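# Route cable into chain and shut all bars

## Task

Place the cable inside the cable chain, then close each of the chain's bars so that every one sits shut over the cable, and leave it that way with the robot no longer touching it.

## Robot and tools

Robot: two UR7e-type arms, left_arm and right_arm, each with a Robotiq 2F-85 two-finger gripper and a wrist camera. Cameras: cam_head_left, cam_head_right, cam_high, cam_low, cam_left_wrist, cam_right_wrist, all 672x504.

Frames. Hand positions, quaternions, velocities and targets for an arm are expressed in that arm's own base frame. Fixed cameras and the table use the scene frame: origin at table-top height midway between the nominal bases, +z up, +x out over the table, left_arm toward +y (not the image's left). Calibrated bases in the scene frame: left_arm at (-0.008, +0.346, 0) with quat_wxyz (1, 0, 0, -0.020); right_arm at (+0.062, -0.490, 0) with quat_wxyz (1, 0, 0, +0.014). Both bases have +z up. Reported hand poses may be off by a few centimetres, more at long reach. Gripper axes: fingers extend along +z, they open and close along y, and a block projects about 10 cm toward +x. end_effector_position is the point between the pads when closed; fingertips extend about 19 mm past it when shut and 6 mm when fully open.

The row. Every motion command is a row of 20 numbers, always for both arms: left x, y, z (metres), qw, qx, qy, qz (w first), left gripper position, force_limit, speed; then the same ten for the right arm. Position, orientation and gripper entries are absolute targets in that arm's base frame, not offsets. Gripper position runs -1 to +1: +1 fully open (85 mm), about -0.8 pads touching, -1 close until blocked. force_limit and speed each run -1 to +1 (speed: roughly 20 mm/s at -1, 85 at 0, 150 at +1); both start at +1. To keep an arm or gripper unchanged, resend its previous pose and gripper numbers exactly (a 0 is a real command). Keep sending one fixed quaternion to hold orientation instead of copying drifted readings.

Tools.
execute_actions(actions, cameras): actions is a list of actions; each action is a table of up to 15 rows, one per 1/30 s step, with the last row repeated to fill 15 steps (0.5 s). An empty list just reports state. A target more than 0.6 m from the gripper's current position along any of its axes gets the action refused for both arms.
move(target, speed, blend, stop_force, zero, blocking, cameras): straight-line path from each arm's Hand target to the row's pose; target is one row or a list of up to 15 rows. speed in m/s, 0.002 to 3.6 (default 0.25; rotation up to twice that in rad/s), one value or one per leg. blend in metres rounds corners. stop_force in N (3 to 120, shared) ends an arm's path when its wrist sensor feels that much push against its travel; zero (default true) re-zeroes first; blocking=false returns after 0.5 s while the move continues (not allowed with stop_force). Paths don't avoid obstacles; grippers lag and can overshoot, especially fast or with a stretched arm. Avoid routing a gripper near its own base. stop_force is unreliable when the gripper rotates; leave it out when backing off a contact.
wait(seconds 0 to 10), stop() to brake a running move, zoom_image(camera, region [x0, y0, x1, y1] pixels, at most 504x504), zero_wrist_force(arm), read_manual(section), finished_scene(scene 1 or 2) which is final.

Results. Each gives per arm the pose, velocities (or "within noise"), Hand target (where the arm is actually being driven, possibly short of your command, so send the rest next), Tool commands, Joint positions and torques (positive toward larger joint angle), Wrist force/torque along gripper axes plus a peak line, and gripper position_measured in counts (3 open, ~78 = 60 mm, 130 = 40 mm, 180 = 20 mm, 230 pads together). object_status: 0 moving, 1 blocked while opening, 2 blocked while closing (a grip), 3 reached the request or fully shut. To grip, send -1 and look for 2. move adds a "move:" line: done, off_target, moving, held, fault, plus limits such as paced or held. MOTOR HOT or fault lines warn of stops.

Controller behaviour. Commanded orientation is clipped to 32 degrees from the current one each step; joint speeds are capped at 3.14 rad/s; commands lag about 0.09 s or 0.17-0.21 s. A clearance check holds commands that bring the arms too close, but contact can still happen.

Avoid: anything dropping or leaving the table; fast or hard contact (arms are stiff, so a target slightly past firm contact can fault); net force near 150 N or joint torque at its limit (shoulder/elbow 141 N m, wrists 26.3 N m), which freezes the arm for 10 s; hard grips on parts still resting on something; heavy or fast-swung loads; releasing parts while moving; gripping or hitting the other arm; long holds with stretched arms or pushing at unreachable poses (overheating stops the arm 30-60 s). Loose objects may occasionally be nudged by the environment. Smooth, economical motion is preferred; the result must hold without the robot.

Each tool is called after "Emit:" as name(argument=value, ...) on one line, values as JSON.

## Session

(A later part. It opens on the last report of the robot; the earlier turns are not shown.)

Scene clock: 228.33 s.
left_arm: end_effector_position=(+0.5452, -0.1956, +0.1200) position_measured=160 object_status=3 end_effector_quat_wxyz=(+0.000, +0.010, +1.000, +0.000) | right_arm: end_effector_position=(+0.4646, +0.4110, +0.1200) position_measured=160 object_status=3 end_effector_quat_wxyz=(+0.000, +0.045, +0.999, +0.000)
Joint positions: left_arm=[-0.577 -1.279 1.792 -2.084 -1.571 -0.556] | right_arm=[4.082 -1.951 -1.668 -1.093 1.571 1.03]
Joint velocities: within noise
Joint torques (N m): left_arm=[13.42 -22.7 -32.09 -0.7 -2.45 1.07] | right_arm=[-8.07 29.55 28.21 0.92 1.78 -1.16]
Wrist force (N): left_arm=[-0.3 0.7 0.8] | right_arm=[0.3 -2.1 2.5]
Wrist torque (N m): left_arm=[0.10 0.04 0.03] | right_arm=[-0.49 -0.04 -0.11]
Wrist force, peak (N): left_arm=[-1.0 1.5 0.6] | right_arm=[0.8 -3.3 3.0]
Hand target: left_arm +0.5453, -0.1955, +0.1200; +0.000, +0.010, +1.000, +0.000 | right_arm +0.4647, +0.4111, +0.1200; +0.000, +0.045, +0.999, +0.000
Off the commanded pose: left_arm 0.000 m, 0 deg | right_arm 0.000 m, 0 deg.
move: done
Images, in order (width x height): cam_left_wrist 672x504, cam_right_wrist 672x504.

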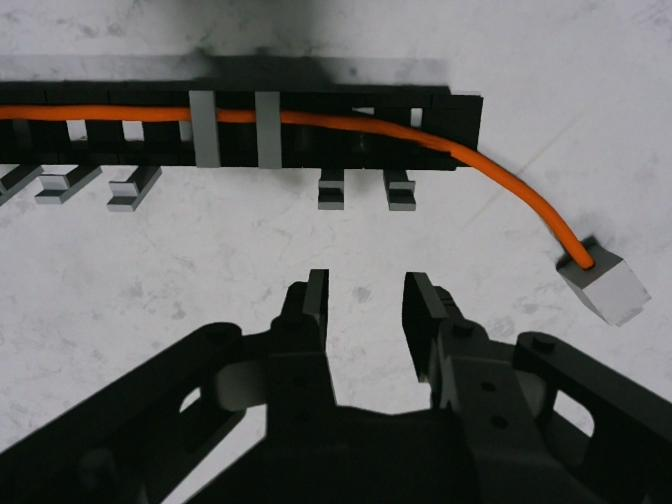

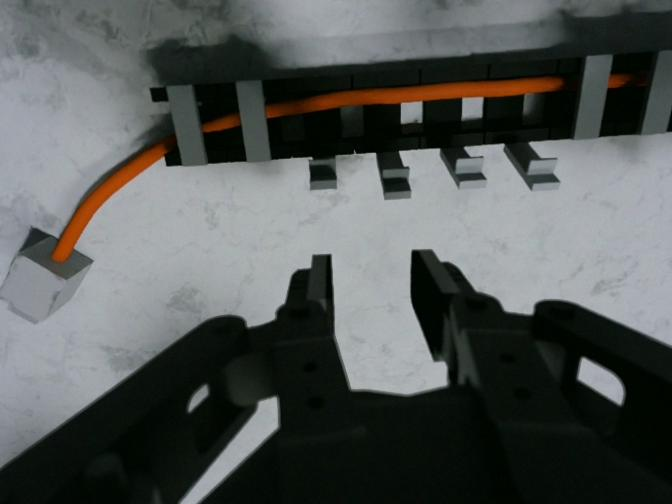

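Emit:
move(target=[[0.5453,-0.1955,0.0606,0,-0.0105,-0.9999,0,-0.25,-0.6,0,0.4647,0.4111,0.0606,0,0.0445,0.9990,0,-0.25,-0.6,0],[0.4963,-0.1945,0.0606,0,-0.0105,-0.9999,0,-0.25,-0.6,0,0.4159,0.4155,0.0606,0,0.0445,0.9990,0,-0.25,-0.6,0],[0.4883,-0.1943,0.0476,0,-0.0105,-0.9999,0,-0.25,-0.6,0,0.4079,0.4162,0.0476,0,0.0445,0.9990,0,-0.25,-0.6,0]], speed=[0.1,0.05,0.04], cameras=["cam_left_wrist","cam_right_wrist"])

Emit:
move(target=[0.4883,-0.1943,0.039,0,-0.0105,-0.9999,0,-0.25,-0.6,0,0.4079,0.4162,0.039,0,0.0445,0.9990,0,-0.25,-0.6,0], speed=0.005, stop_force=32, cameras=["cam_left_wrist","cam_right_wrist"])

Emit:
move(target=[[0.4883,-0.1943,0.07,0,-0.0105,-0.9999,0,-0.25,-0.6,0,0.4079,0.4162,0.07,0,0.0445,0.9990,0,-0.25,-0.6,0],[0.4883,-0.1943,0.12,0,-0.0105,-0.9999,0,-0.25,-0.6,0,0.4079,0.4162,0.12,0,0.0445,0.9990,0,-0.25,-0.6,0]], speed=0.1, blend=0.01, cameras=["cam_left_wrist","cam_right_wrist"])

Scene clock: 238.17 s.
left_arm: end_effector_position=(+0.4884, -0.1943, +0.0477) position_measured=160 object_status=3 end_effector_quat_wxyz=(+0.000, +0.011, +1.000, +0.000) | right_arm: end_effector_position=(+0.4080, +0.4162, +0.0477) position_measured=160 object_status=3 end_effector_quat_wxyz=(+0.000, +0.044, +0.999, +0.000)
Joint positions: left_arm=[-0.635 -1.284 2.028 -2.314 -1.571 -0.614] | right_arm=[4.168 -1.97 -1.861 -0.881 1.571 1.115]
Joint velocities: within noise
Joint torques (N m): left_arm=[-12.2 -19.94 -13.19 -4.75 2.06 -1.35] | right_arm=[7.24 27.24 13.31 3.54 -1.67 1.28]
Wrist force (N): left_arm=[-0.6 0.6 0.4] | right_arm=[0.1 -2.3 2.5]
Wrist torque (N m): left_arm=[0.09 0.11 0.05] | right_arm=[-0.47 -0.04 -0.15]
Wrist force, peak (N): left_arm=[-0.5 0.7 1.6] | right_arm=[-0.2 -2.4 3.3]
Hand target: left_arm +0.4883, -0.1943, +0.0476; +0.000, +0.011, +1.000, +0.000 | right_arm +0.4079, +0.4162, +0.0476; +0.000, +0.044, +0.999, +0.000
Off the commanded pose: left_arm 0.000 m, 0 deg | right_arm 0.000 m, 0 deg.
move: done
Images, in order (width x height): cam_left_wrist 672x504, cam_right_wrist 672x504.

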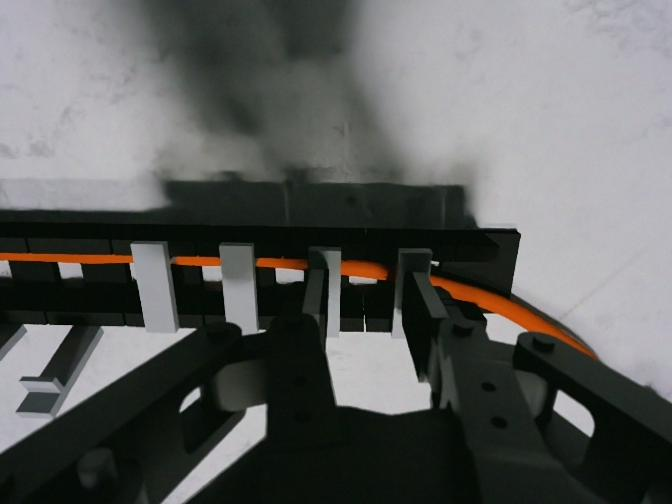

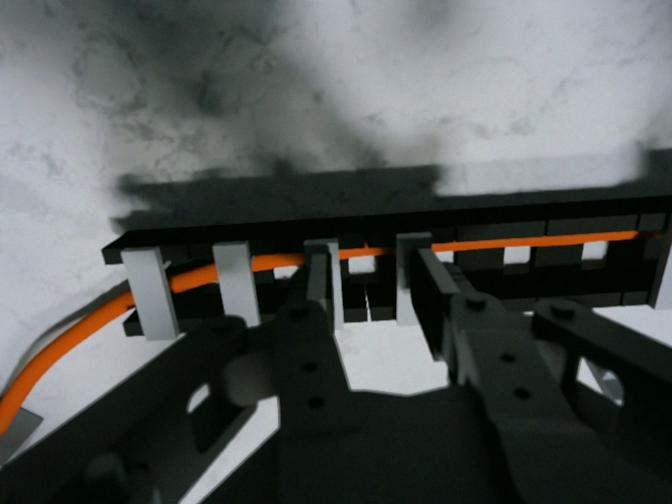

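Scene clock: 240.13 s.
left_arm: end_effector_position=(+0.4883, -0.1943, +0.0451) position_measured=160 object_status=3 end_effector_quat_wxyz=(+0.000, +0.011, +1.000, +0.000) | right_arm: end_effector_position=(+0.4079, +0.4162, +0.0442) position_measured=160 object_status=3 end_effector_quat_wxyz=(+0.000, +0.044, +0.999, +0.000)
Joint positions: left_arm=[-0.635 -1.28 2.031 -2.322 -1.571 -0.614] | right_arm=[4.168 -1.975 -1.865 -0.873 1.571 1.115]
Joint velocities: within noise
Joint torques (N m): left_arm=[-11.35 -25.96 -17.7 1.86 1.91 -1.36] | right_arm=[4.81 27.92 21.17 1.03 -1.76 1.34]
Wrist force (N): left_arm=[-1.4 1.8 -23.3] | right_arm=[4.1 -10.8 -27.5]
Wrist torque (N m): left_arm=[0.10 -0.01 0.09] | right_arm=[-0.14 0.06 -0.11]
Wrist force, peak (N): left_arm=[6.7 6.3 -38.8] | right_arm=[8.6 -16.6 -41.9]
Hand target: left_arm +0.4883, -0.1943, +0.0451; +0.000, +0.011, +1.000, +0.000 | right_arm +0.4079, +0.4162, +0.0442; +0.000, +0.044, +0.999, +0.000
Off the commanded pose: left_arm 0.006 m, 0 deg | right_arm 0.005 m, 0 deg.
move: contact (left_arm, right_arm)
Images, in order (width x height): cam_left_wrist 672x504, cam_right_wrist 672x504.

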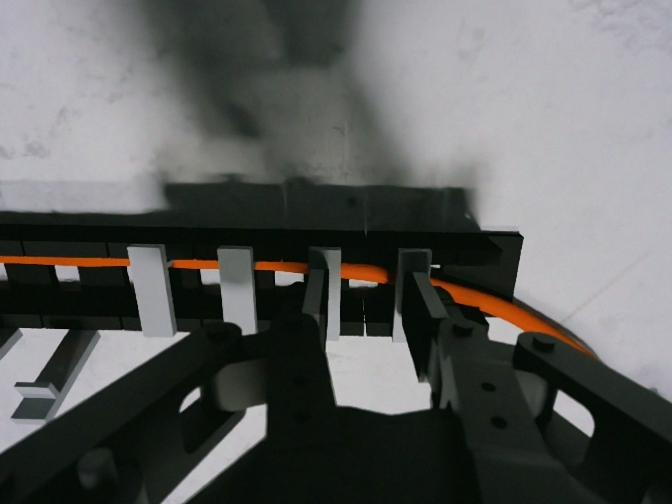

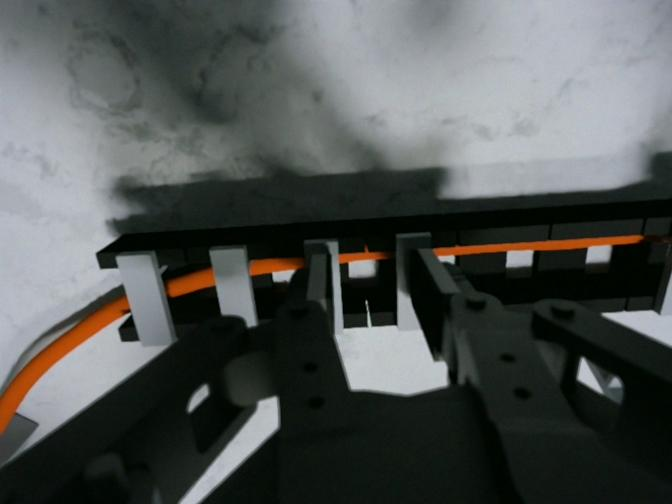

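Scene clock: 241.50 s.
left_arm: end_effector_position=(+0.4883, -0.1943, +0.1199) position_measured=160 object_status=3 end_effector_quat_wxyz=(+0.000, +0.010, +1.000, +0.000) | right_arm: end_effector_position=(+0.4079, +0.4162, +0.1199) position_measured=160 object_status=3 end_effector_quat_wxyz=(+0.000, +0.045, +0.999, +0.000)
Joint positions: left_arm=[-0.635 -1.396 1.944 -2.118 -1.571 -0.614] | right_arm=[4.168 -1.87 -1.782 -1.06 1.571 1.115]
Joint velocities: within noise
Joint torques (N m): left_arm=[3.18 -36.81 -32.47 -0.76 0.91 -1.22] | right_arm=[4.14 43.55 30.47 0.79 -0.38 1.31]
Wrist force (N): left_arm=[-0.5 1.1 0.6] | right_arm=[-0.3 -2.3 3.2]
Wrist torque (N m): left_arm=[0.14 0.10 0.05] | right_arm=[-0.48 0.01 -0.17]
Wrist force, peak (N): left_arm=[-1.7 1.7 -22.4] | right_arm=[4.0 -10.9 -26.9]
Hand target: left_arm +0.4883, -0.1943, +0.1200; +0.000, +0.011, +1.000, +0.000 | right_arm +0.4079, +0.4162, +0.1200; +0.000, +0.045, +0.999, +0.000
Off the commanded pose: left_arm 0.000 m, 0 deg | right_arm 0.000 m, 0 deg.
move: done
Images, in order (width x height): cam_left_wrist 672x504, cam_right_wrist 672x504.

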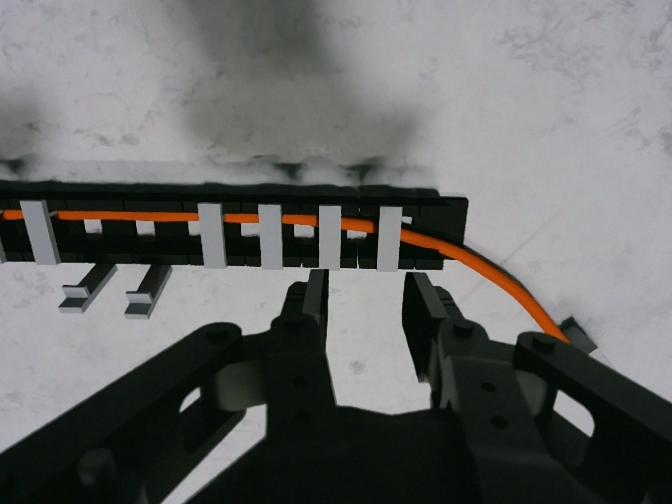

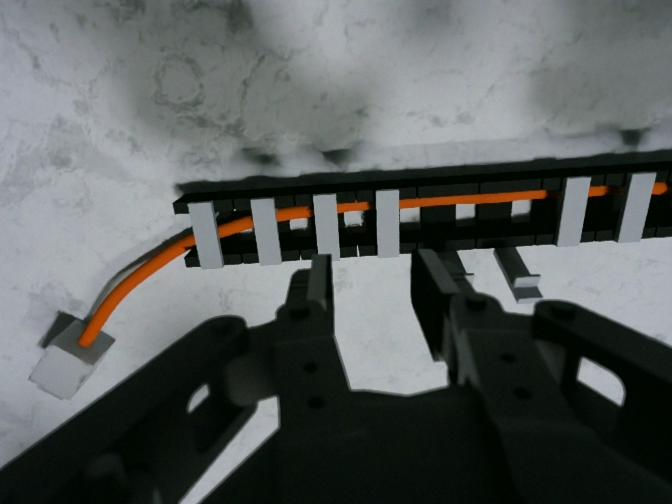

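Emit:
move(target=[[0.4900,-0.0500,0.2,0,-0.0105,-0.9999,0,-0.25,-0.6,0,0.4705,0.4763,0.12,0,0.0445,0.9990,0,-0.25,-0.6,0]], speed=0.15, cameras=["cam_left_wrist","cam_right_wrist"])

Scene clock: 245.13 s.
left_arm: end_effector_position=(+0.4900, -0.0502, +0.1999) position_measured=160 object_status=3 end_effector_quat_wxyz=(+0.000, +0.010, +1.000, +0.000) | right_arm: end_effector_position=(+0.4704, +0.4762, +0.1200) position_measured=160 object_status=3 end_effector_quat_wxyz=(+0.000, +0.045, +0.999, +0.000)
Joint positions: left_arm=[-0.376 -1.56 1.899 -1.91 -1.571 -0.355] | right_arm=[4.134 -2.057 -1.508 -1.147 1.571 1.081]
Joint velocities: within noise
Joint torques (N m): left_arm=[12.33 -30.66 -34.03 -0.89 -2.36 1.21] | right_arm=[-8.14 36.43 29.87 0.85 1.6 -1.02]
Wrist force (N): left_arm=[-0.6 0.7 0.7] | right_arm=[0.2 -2.4 2.9]
Wrist torque (N m): left_arm=[0.08 0.12 0.03] | right_arm=[-0.45 -0.03 -0.12]
Wrist force, peak (N): left_arm=[-0.4 1.7 0.3] | right_arm=[-0.1 -2.6 3.5]
Hand target: left_arm +0.4900, -0.0500, +0.2000; +0.000, +0.010, +1.000, +0.000 | right_arm +0.4705, +0.4763, +0.1200; +0.000, +0.045, +0.999, +0.000
Off the commanded pose: left_arm 0.000 m, 0 deg | right_arm 0.000 m, 0 deg.
move: done
Images, in order (width x height): cam_left_wrist 672x504, cam_right_wrist 672x504.

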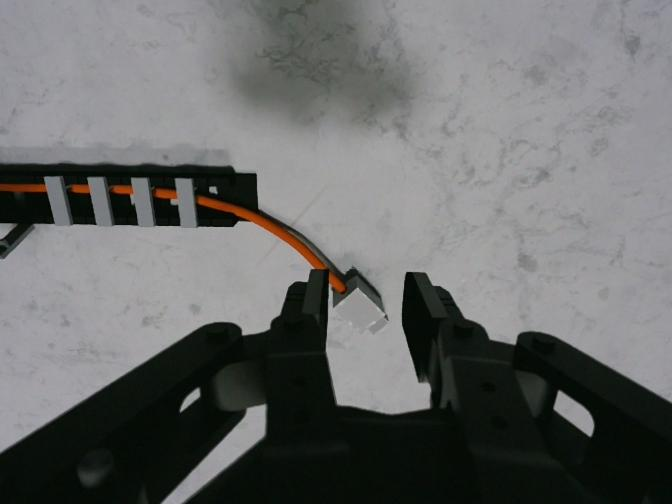

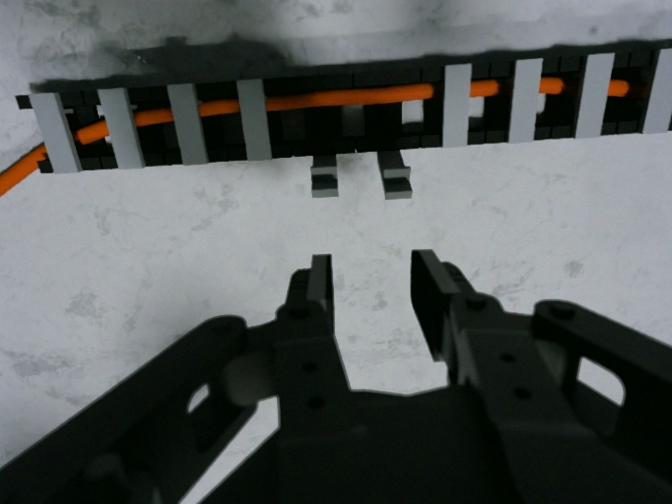

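Emit:
move(target=[[0.4900,-0.0500,0.2,0,-0.0105,-0.9999,0,-0.25,-0.6,0,0.4705,0.4763,0.0606,0,0.0445,0.9990,0,-0.25,-0.6,0],[0.4900,-0.0500,0.2,0,-0.0105,-0.9999,0,-0.25,-0.6,0,0.4217,0.4807,0.0606,0,0.0445,0.9990,0,-0.25,-0.6,0],[0.4900,-0.0500,0.2,0,-0.0105,-0.9999,0,-0.25,-0.6,0,0.4137,0.4814,0.0476,0,0.0445,0.9990,0,-0.25,-0.6,0]], speed=[0.1,0.05,0.04], cameras=["cam_right_wrist"])

Emit:
move(target=[0.4900,-0.0500,0.2,0,-0.0105,-0.9999,0,-0.25,-0.6,0,0.4137,0.4814,0.039,0,0.0445,0.9990,0,-0.25,-0.6,0], speed=0.005, stop_force=32, cameras=["cam_right_wrist"])

Emit:
move(target=[[0.4900,-0.0500,0.2,0,-0.0105,-0.9999,0,-0.25,-0.6,0,0.4137,0.4814,0.07,0,0.0445,0.9990,0,-0.25,-0.6,0],[0.4900,-0.0500,0.2,0,-0.0105,-0.9999,0,-0.25,-0.6,0,0.4400,0.4790,0.17,0,0.0445,0.9990,0,-0.25,-0.6,0]], speed=0.12, blend=0.01)

Scene clock: 251.80 s.
left_arm: end_effector_position=(+0.4900, -0.0500, +0.2000) position_measured=160 object_status=3 end_effector_quat_wxyz=(+0.000, +0.011, +1.000, +0.000) | right_arm: end_effector_position=(+0.4138, +0.4814, +0.0477) position_measured=160 object_status=3 end_effector_quat_wxyz=(+0.000, +0.044, +0.999, +0.000)
Joint positions: left_arm=[-0.376 -1.56 1.899 -1.91 -1.571 -0.355] | right_arm=[4.214 -2.071 -1.7 -0.942 1.571 1.161]
Joint velocities: within noise
Joint torques (N m): left_arm=[12.31 -28.44 -28.03 -0.92 -2.16 1.11] | right_arm=[6.3 31.58 15.19 4.2 -1.79 1.32]
Wrist force (N): left_arm=[-0.2 0.6 0.7] | right_arm=[-0.1 -2.6 3.2]
Wrist torque (N m): left_arm=[0.07 0.05 0.04] | right_arm=[-0.53 -0.02 -0.07]
Wrist force, peak (N): left_arm=[-0.5 0.8 0.9] | right_arm=[-0.5 -2.8 3.6]
Hand target: left_arm +0.4900, -0.0500, +0.2000; +0.000, +0.011, +1.000, +0.000 | right_arm +0.4137, +0.4814, +0.0476; +0.000, +0.045, +0.999, +0.000
Off the commanded pose: left_arm 0.000 m, 0 deg | right_arm 0.000 m, 0 deg.
move: done
Images, in order (width x height): cam_right_wrist 672x504.

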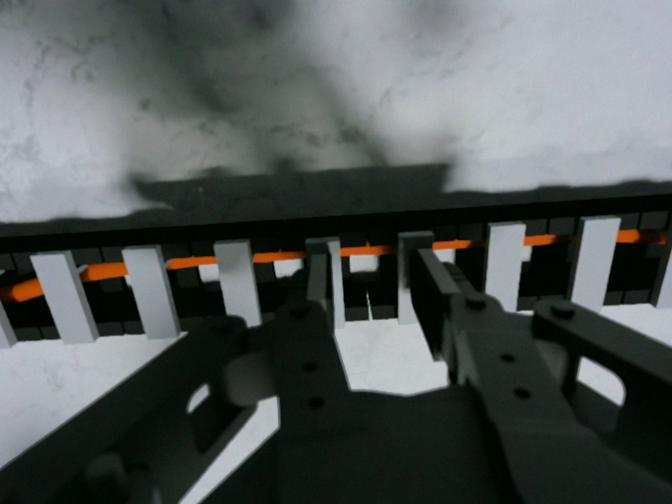

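Scene clock: 253.90 s.
left_arm: end_effector_position=(+0.4900, -0.0500, +0.2000) position_measured=160 object_status=3 end_effector_quat_wxyz=(+0.000, +0.011, +1.000, +0.000) | right_arm: end_effector_position=(+0.4137, +0.4814, +0.0441) position_measured=160 object_status=3 end_effector_quat_wxyz=(+0.000, +0.044, +0.999, +0.000)
Joint positions: left_arm=[-0.376 -1.56 1.899 -1.91 -1.571 -0.355] | right_arm=[4.214 -2.076 -1.703 -0.933 1.571 1.162]
Joint velocities: within noise
Joint torques (N m): left_arm=[12.26 -26.53 -26.28 -0.94 -2.25 1.08] | right_arm=[4.92 31.01 18.22 -0.17 -1.53 1.37]
Wrist force (N): left_arm=[-0.3 0.7 0.7] | right_arm=[0.6 -6.3 -27.1]
Wrist torque (N m): left_arm=[0.09 0.06 0.04] | right_arm=[-0.25 0.14 -0.03]
Wrist force, peak (N): left_arm=[-0.6 0.8 1.0] | right_arm=[4.6 -11.6 -40.2]
Hand target: left_arm +0.4900, -0.0500, +0.2000; +0.000, +0.011, +1.000, +0.000 | right_arm +0.4137, +0.4814, +0.0441; +0.000, +0.044, +0.999, +0.000
Off the commanded pose: left_arm 0.000 m, 0 deg | right_arm 0.005 m, 0 deg.
move: contact (right_arm)
Images, in order (width x height): cam_right_wrist 672x504.

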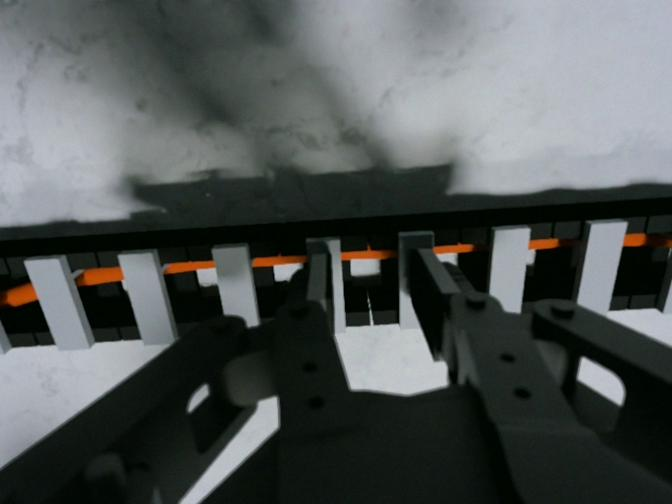

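Scene clock: 255.60 s.
left_arm: end_effector_position=(+0.4900, -0.0500, +0.2000) position_measured=160 object_status=3 end_effector_quat_wxyz=(+0.000, +0.011, +1.000, +0.000) | right_arm: end_effector_position=(+0.4400, +0.4790, +0.1699) position_measured=160 object_status=3 end_effector_quat_wxyz=(+0.000, +0.045, +0.999, +0.000)
Joint positions: left_arm=[-0.376 -1.56 1.899 -1.91 -1.571 -0.355] | right_arm=[4.176 -1.972 -1.5 -1.241 1.571 1.123]
Joint velocities: within noise
Joint torques (N m): left_arm=[12 -26.29 -26.04 -1.11 -2.16 1.15] | right_arm=[-8.99 47.56 32.72 0.97 1.71 -1.01]
Wrist force (N): left_arm=[-0.4 0.7 0.6] | right_arm=[-0.4 -2.3 2.8]
Wrist torque (N m): left_arm=[0.10 0.06 0.04] | right_arm=[-0.45 0.04 -0.11]
Wrist force, peak (N): left_arm=[-0.8 0.8 0.9] | right_arm=[0.5 -6.3 -26.6]
Hand target: left_arm +0.4900, -0.0500, +0.2000; +0.000, +0.011, +1.000, +0.000 | right_arm +0.4400, +0.4790, +0.1700; +0.000, +0.045, +0.999, +0.000
Off the commanded pose: left_arm 0.000 m, 0 deg | right_arm 0.000 m, 0 deg.
move: done

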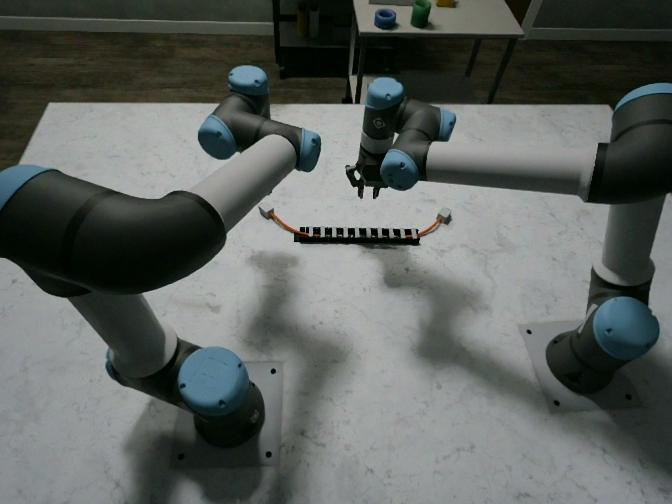

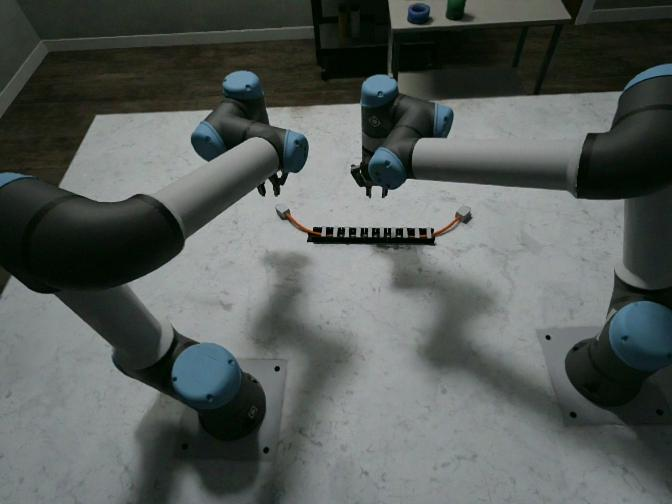

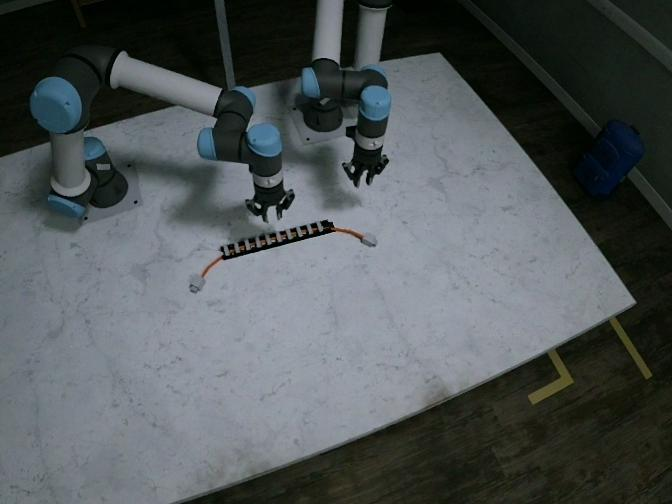

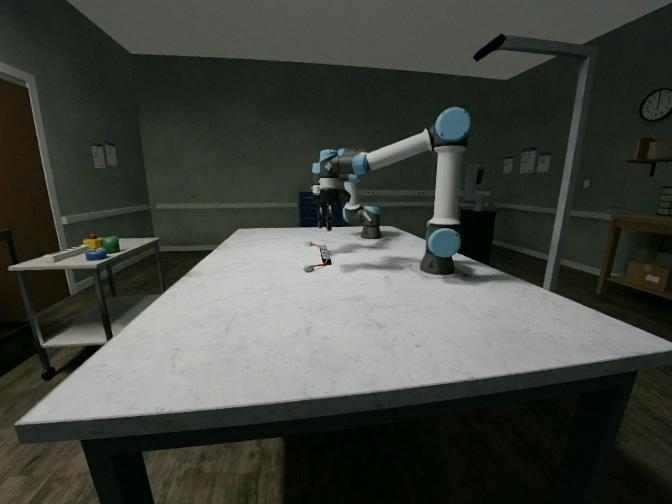

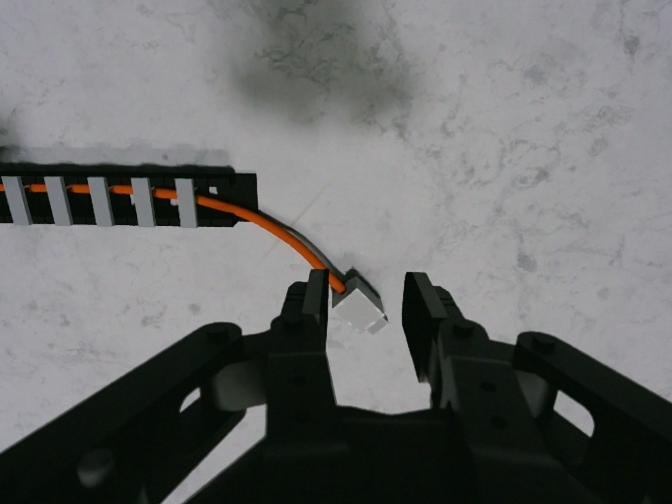

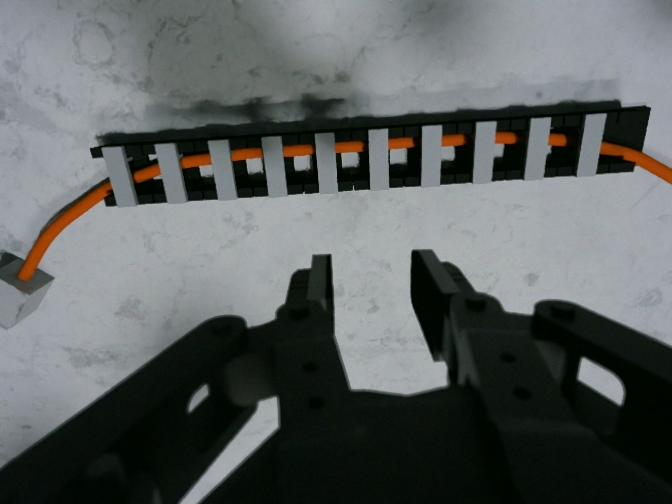

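Emit:
zoom_image(camera="cam_right_wrist", region=[80, 90, 380, 220])

Emit:
zoom_image(camera="cam_right_wrist", region=[360, 80, 660, 210])

Scaled by 1.680 from the camera's 672x504 image, which has a finer 960x720 frame.

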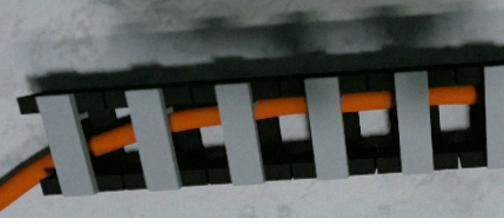

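Scaled by 1.680 from the camera's 672x504 image, which has a finer 960x720 frame.

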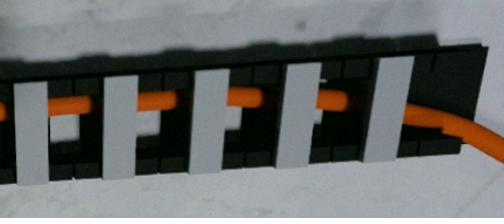

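Emit:
finished_scene(scene=2)

The scene is finished: the task was done.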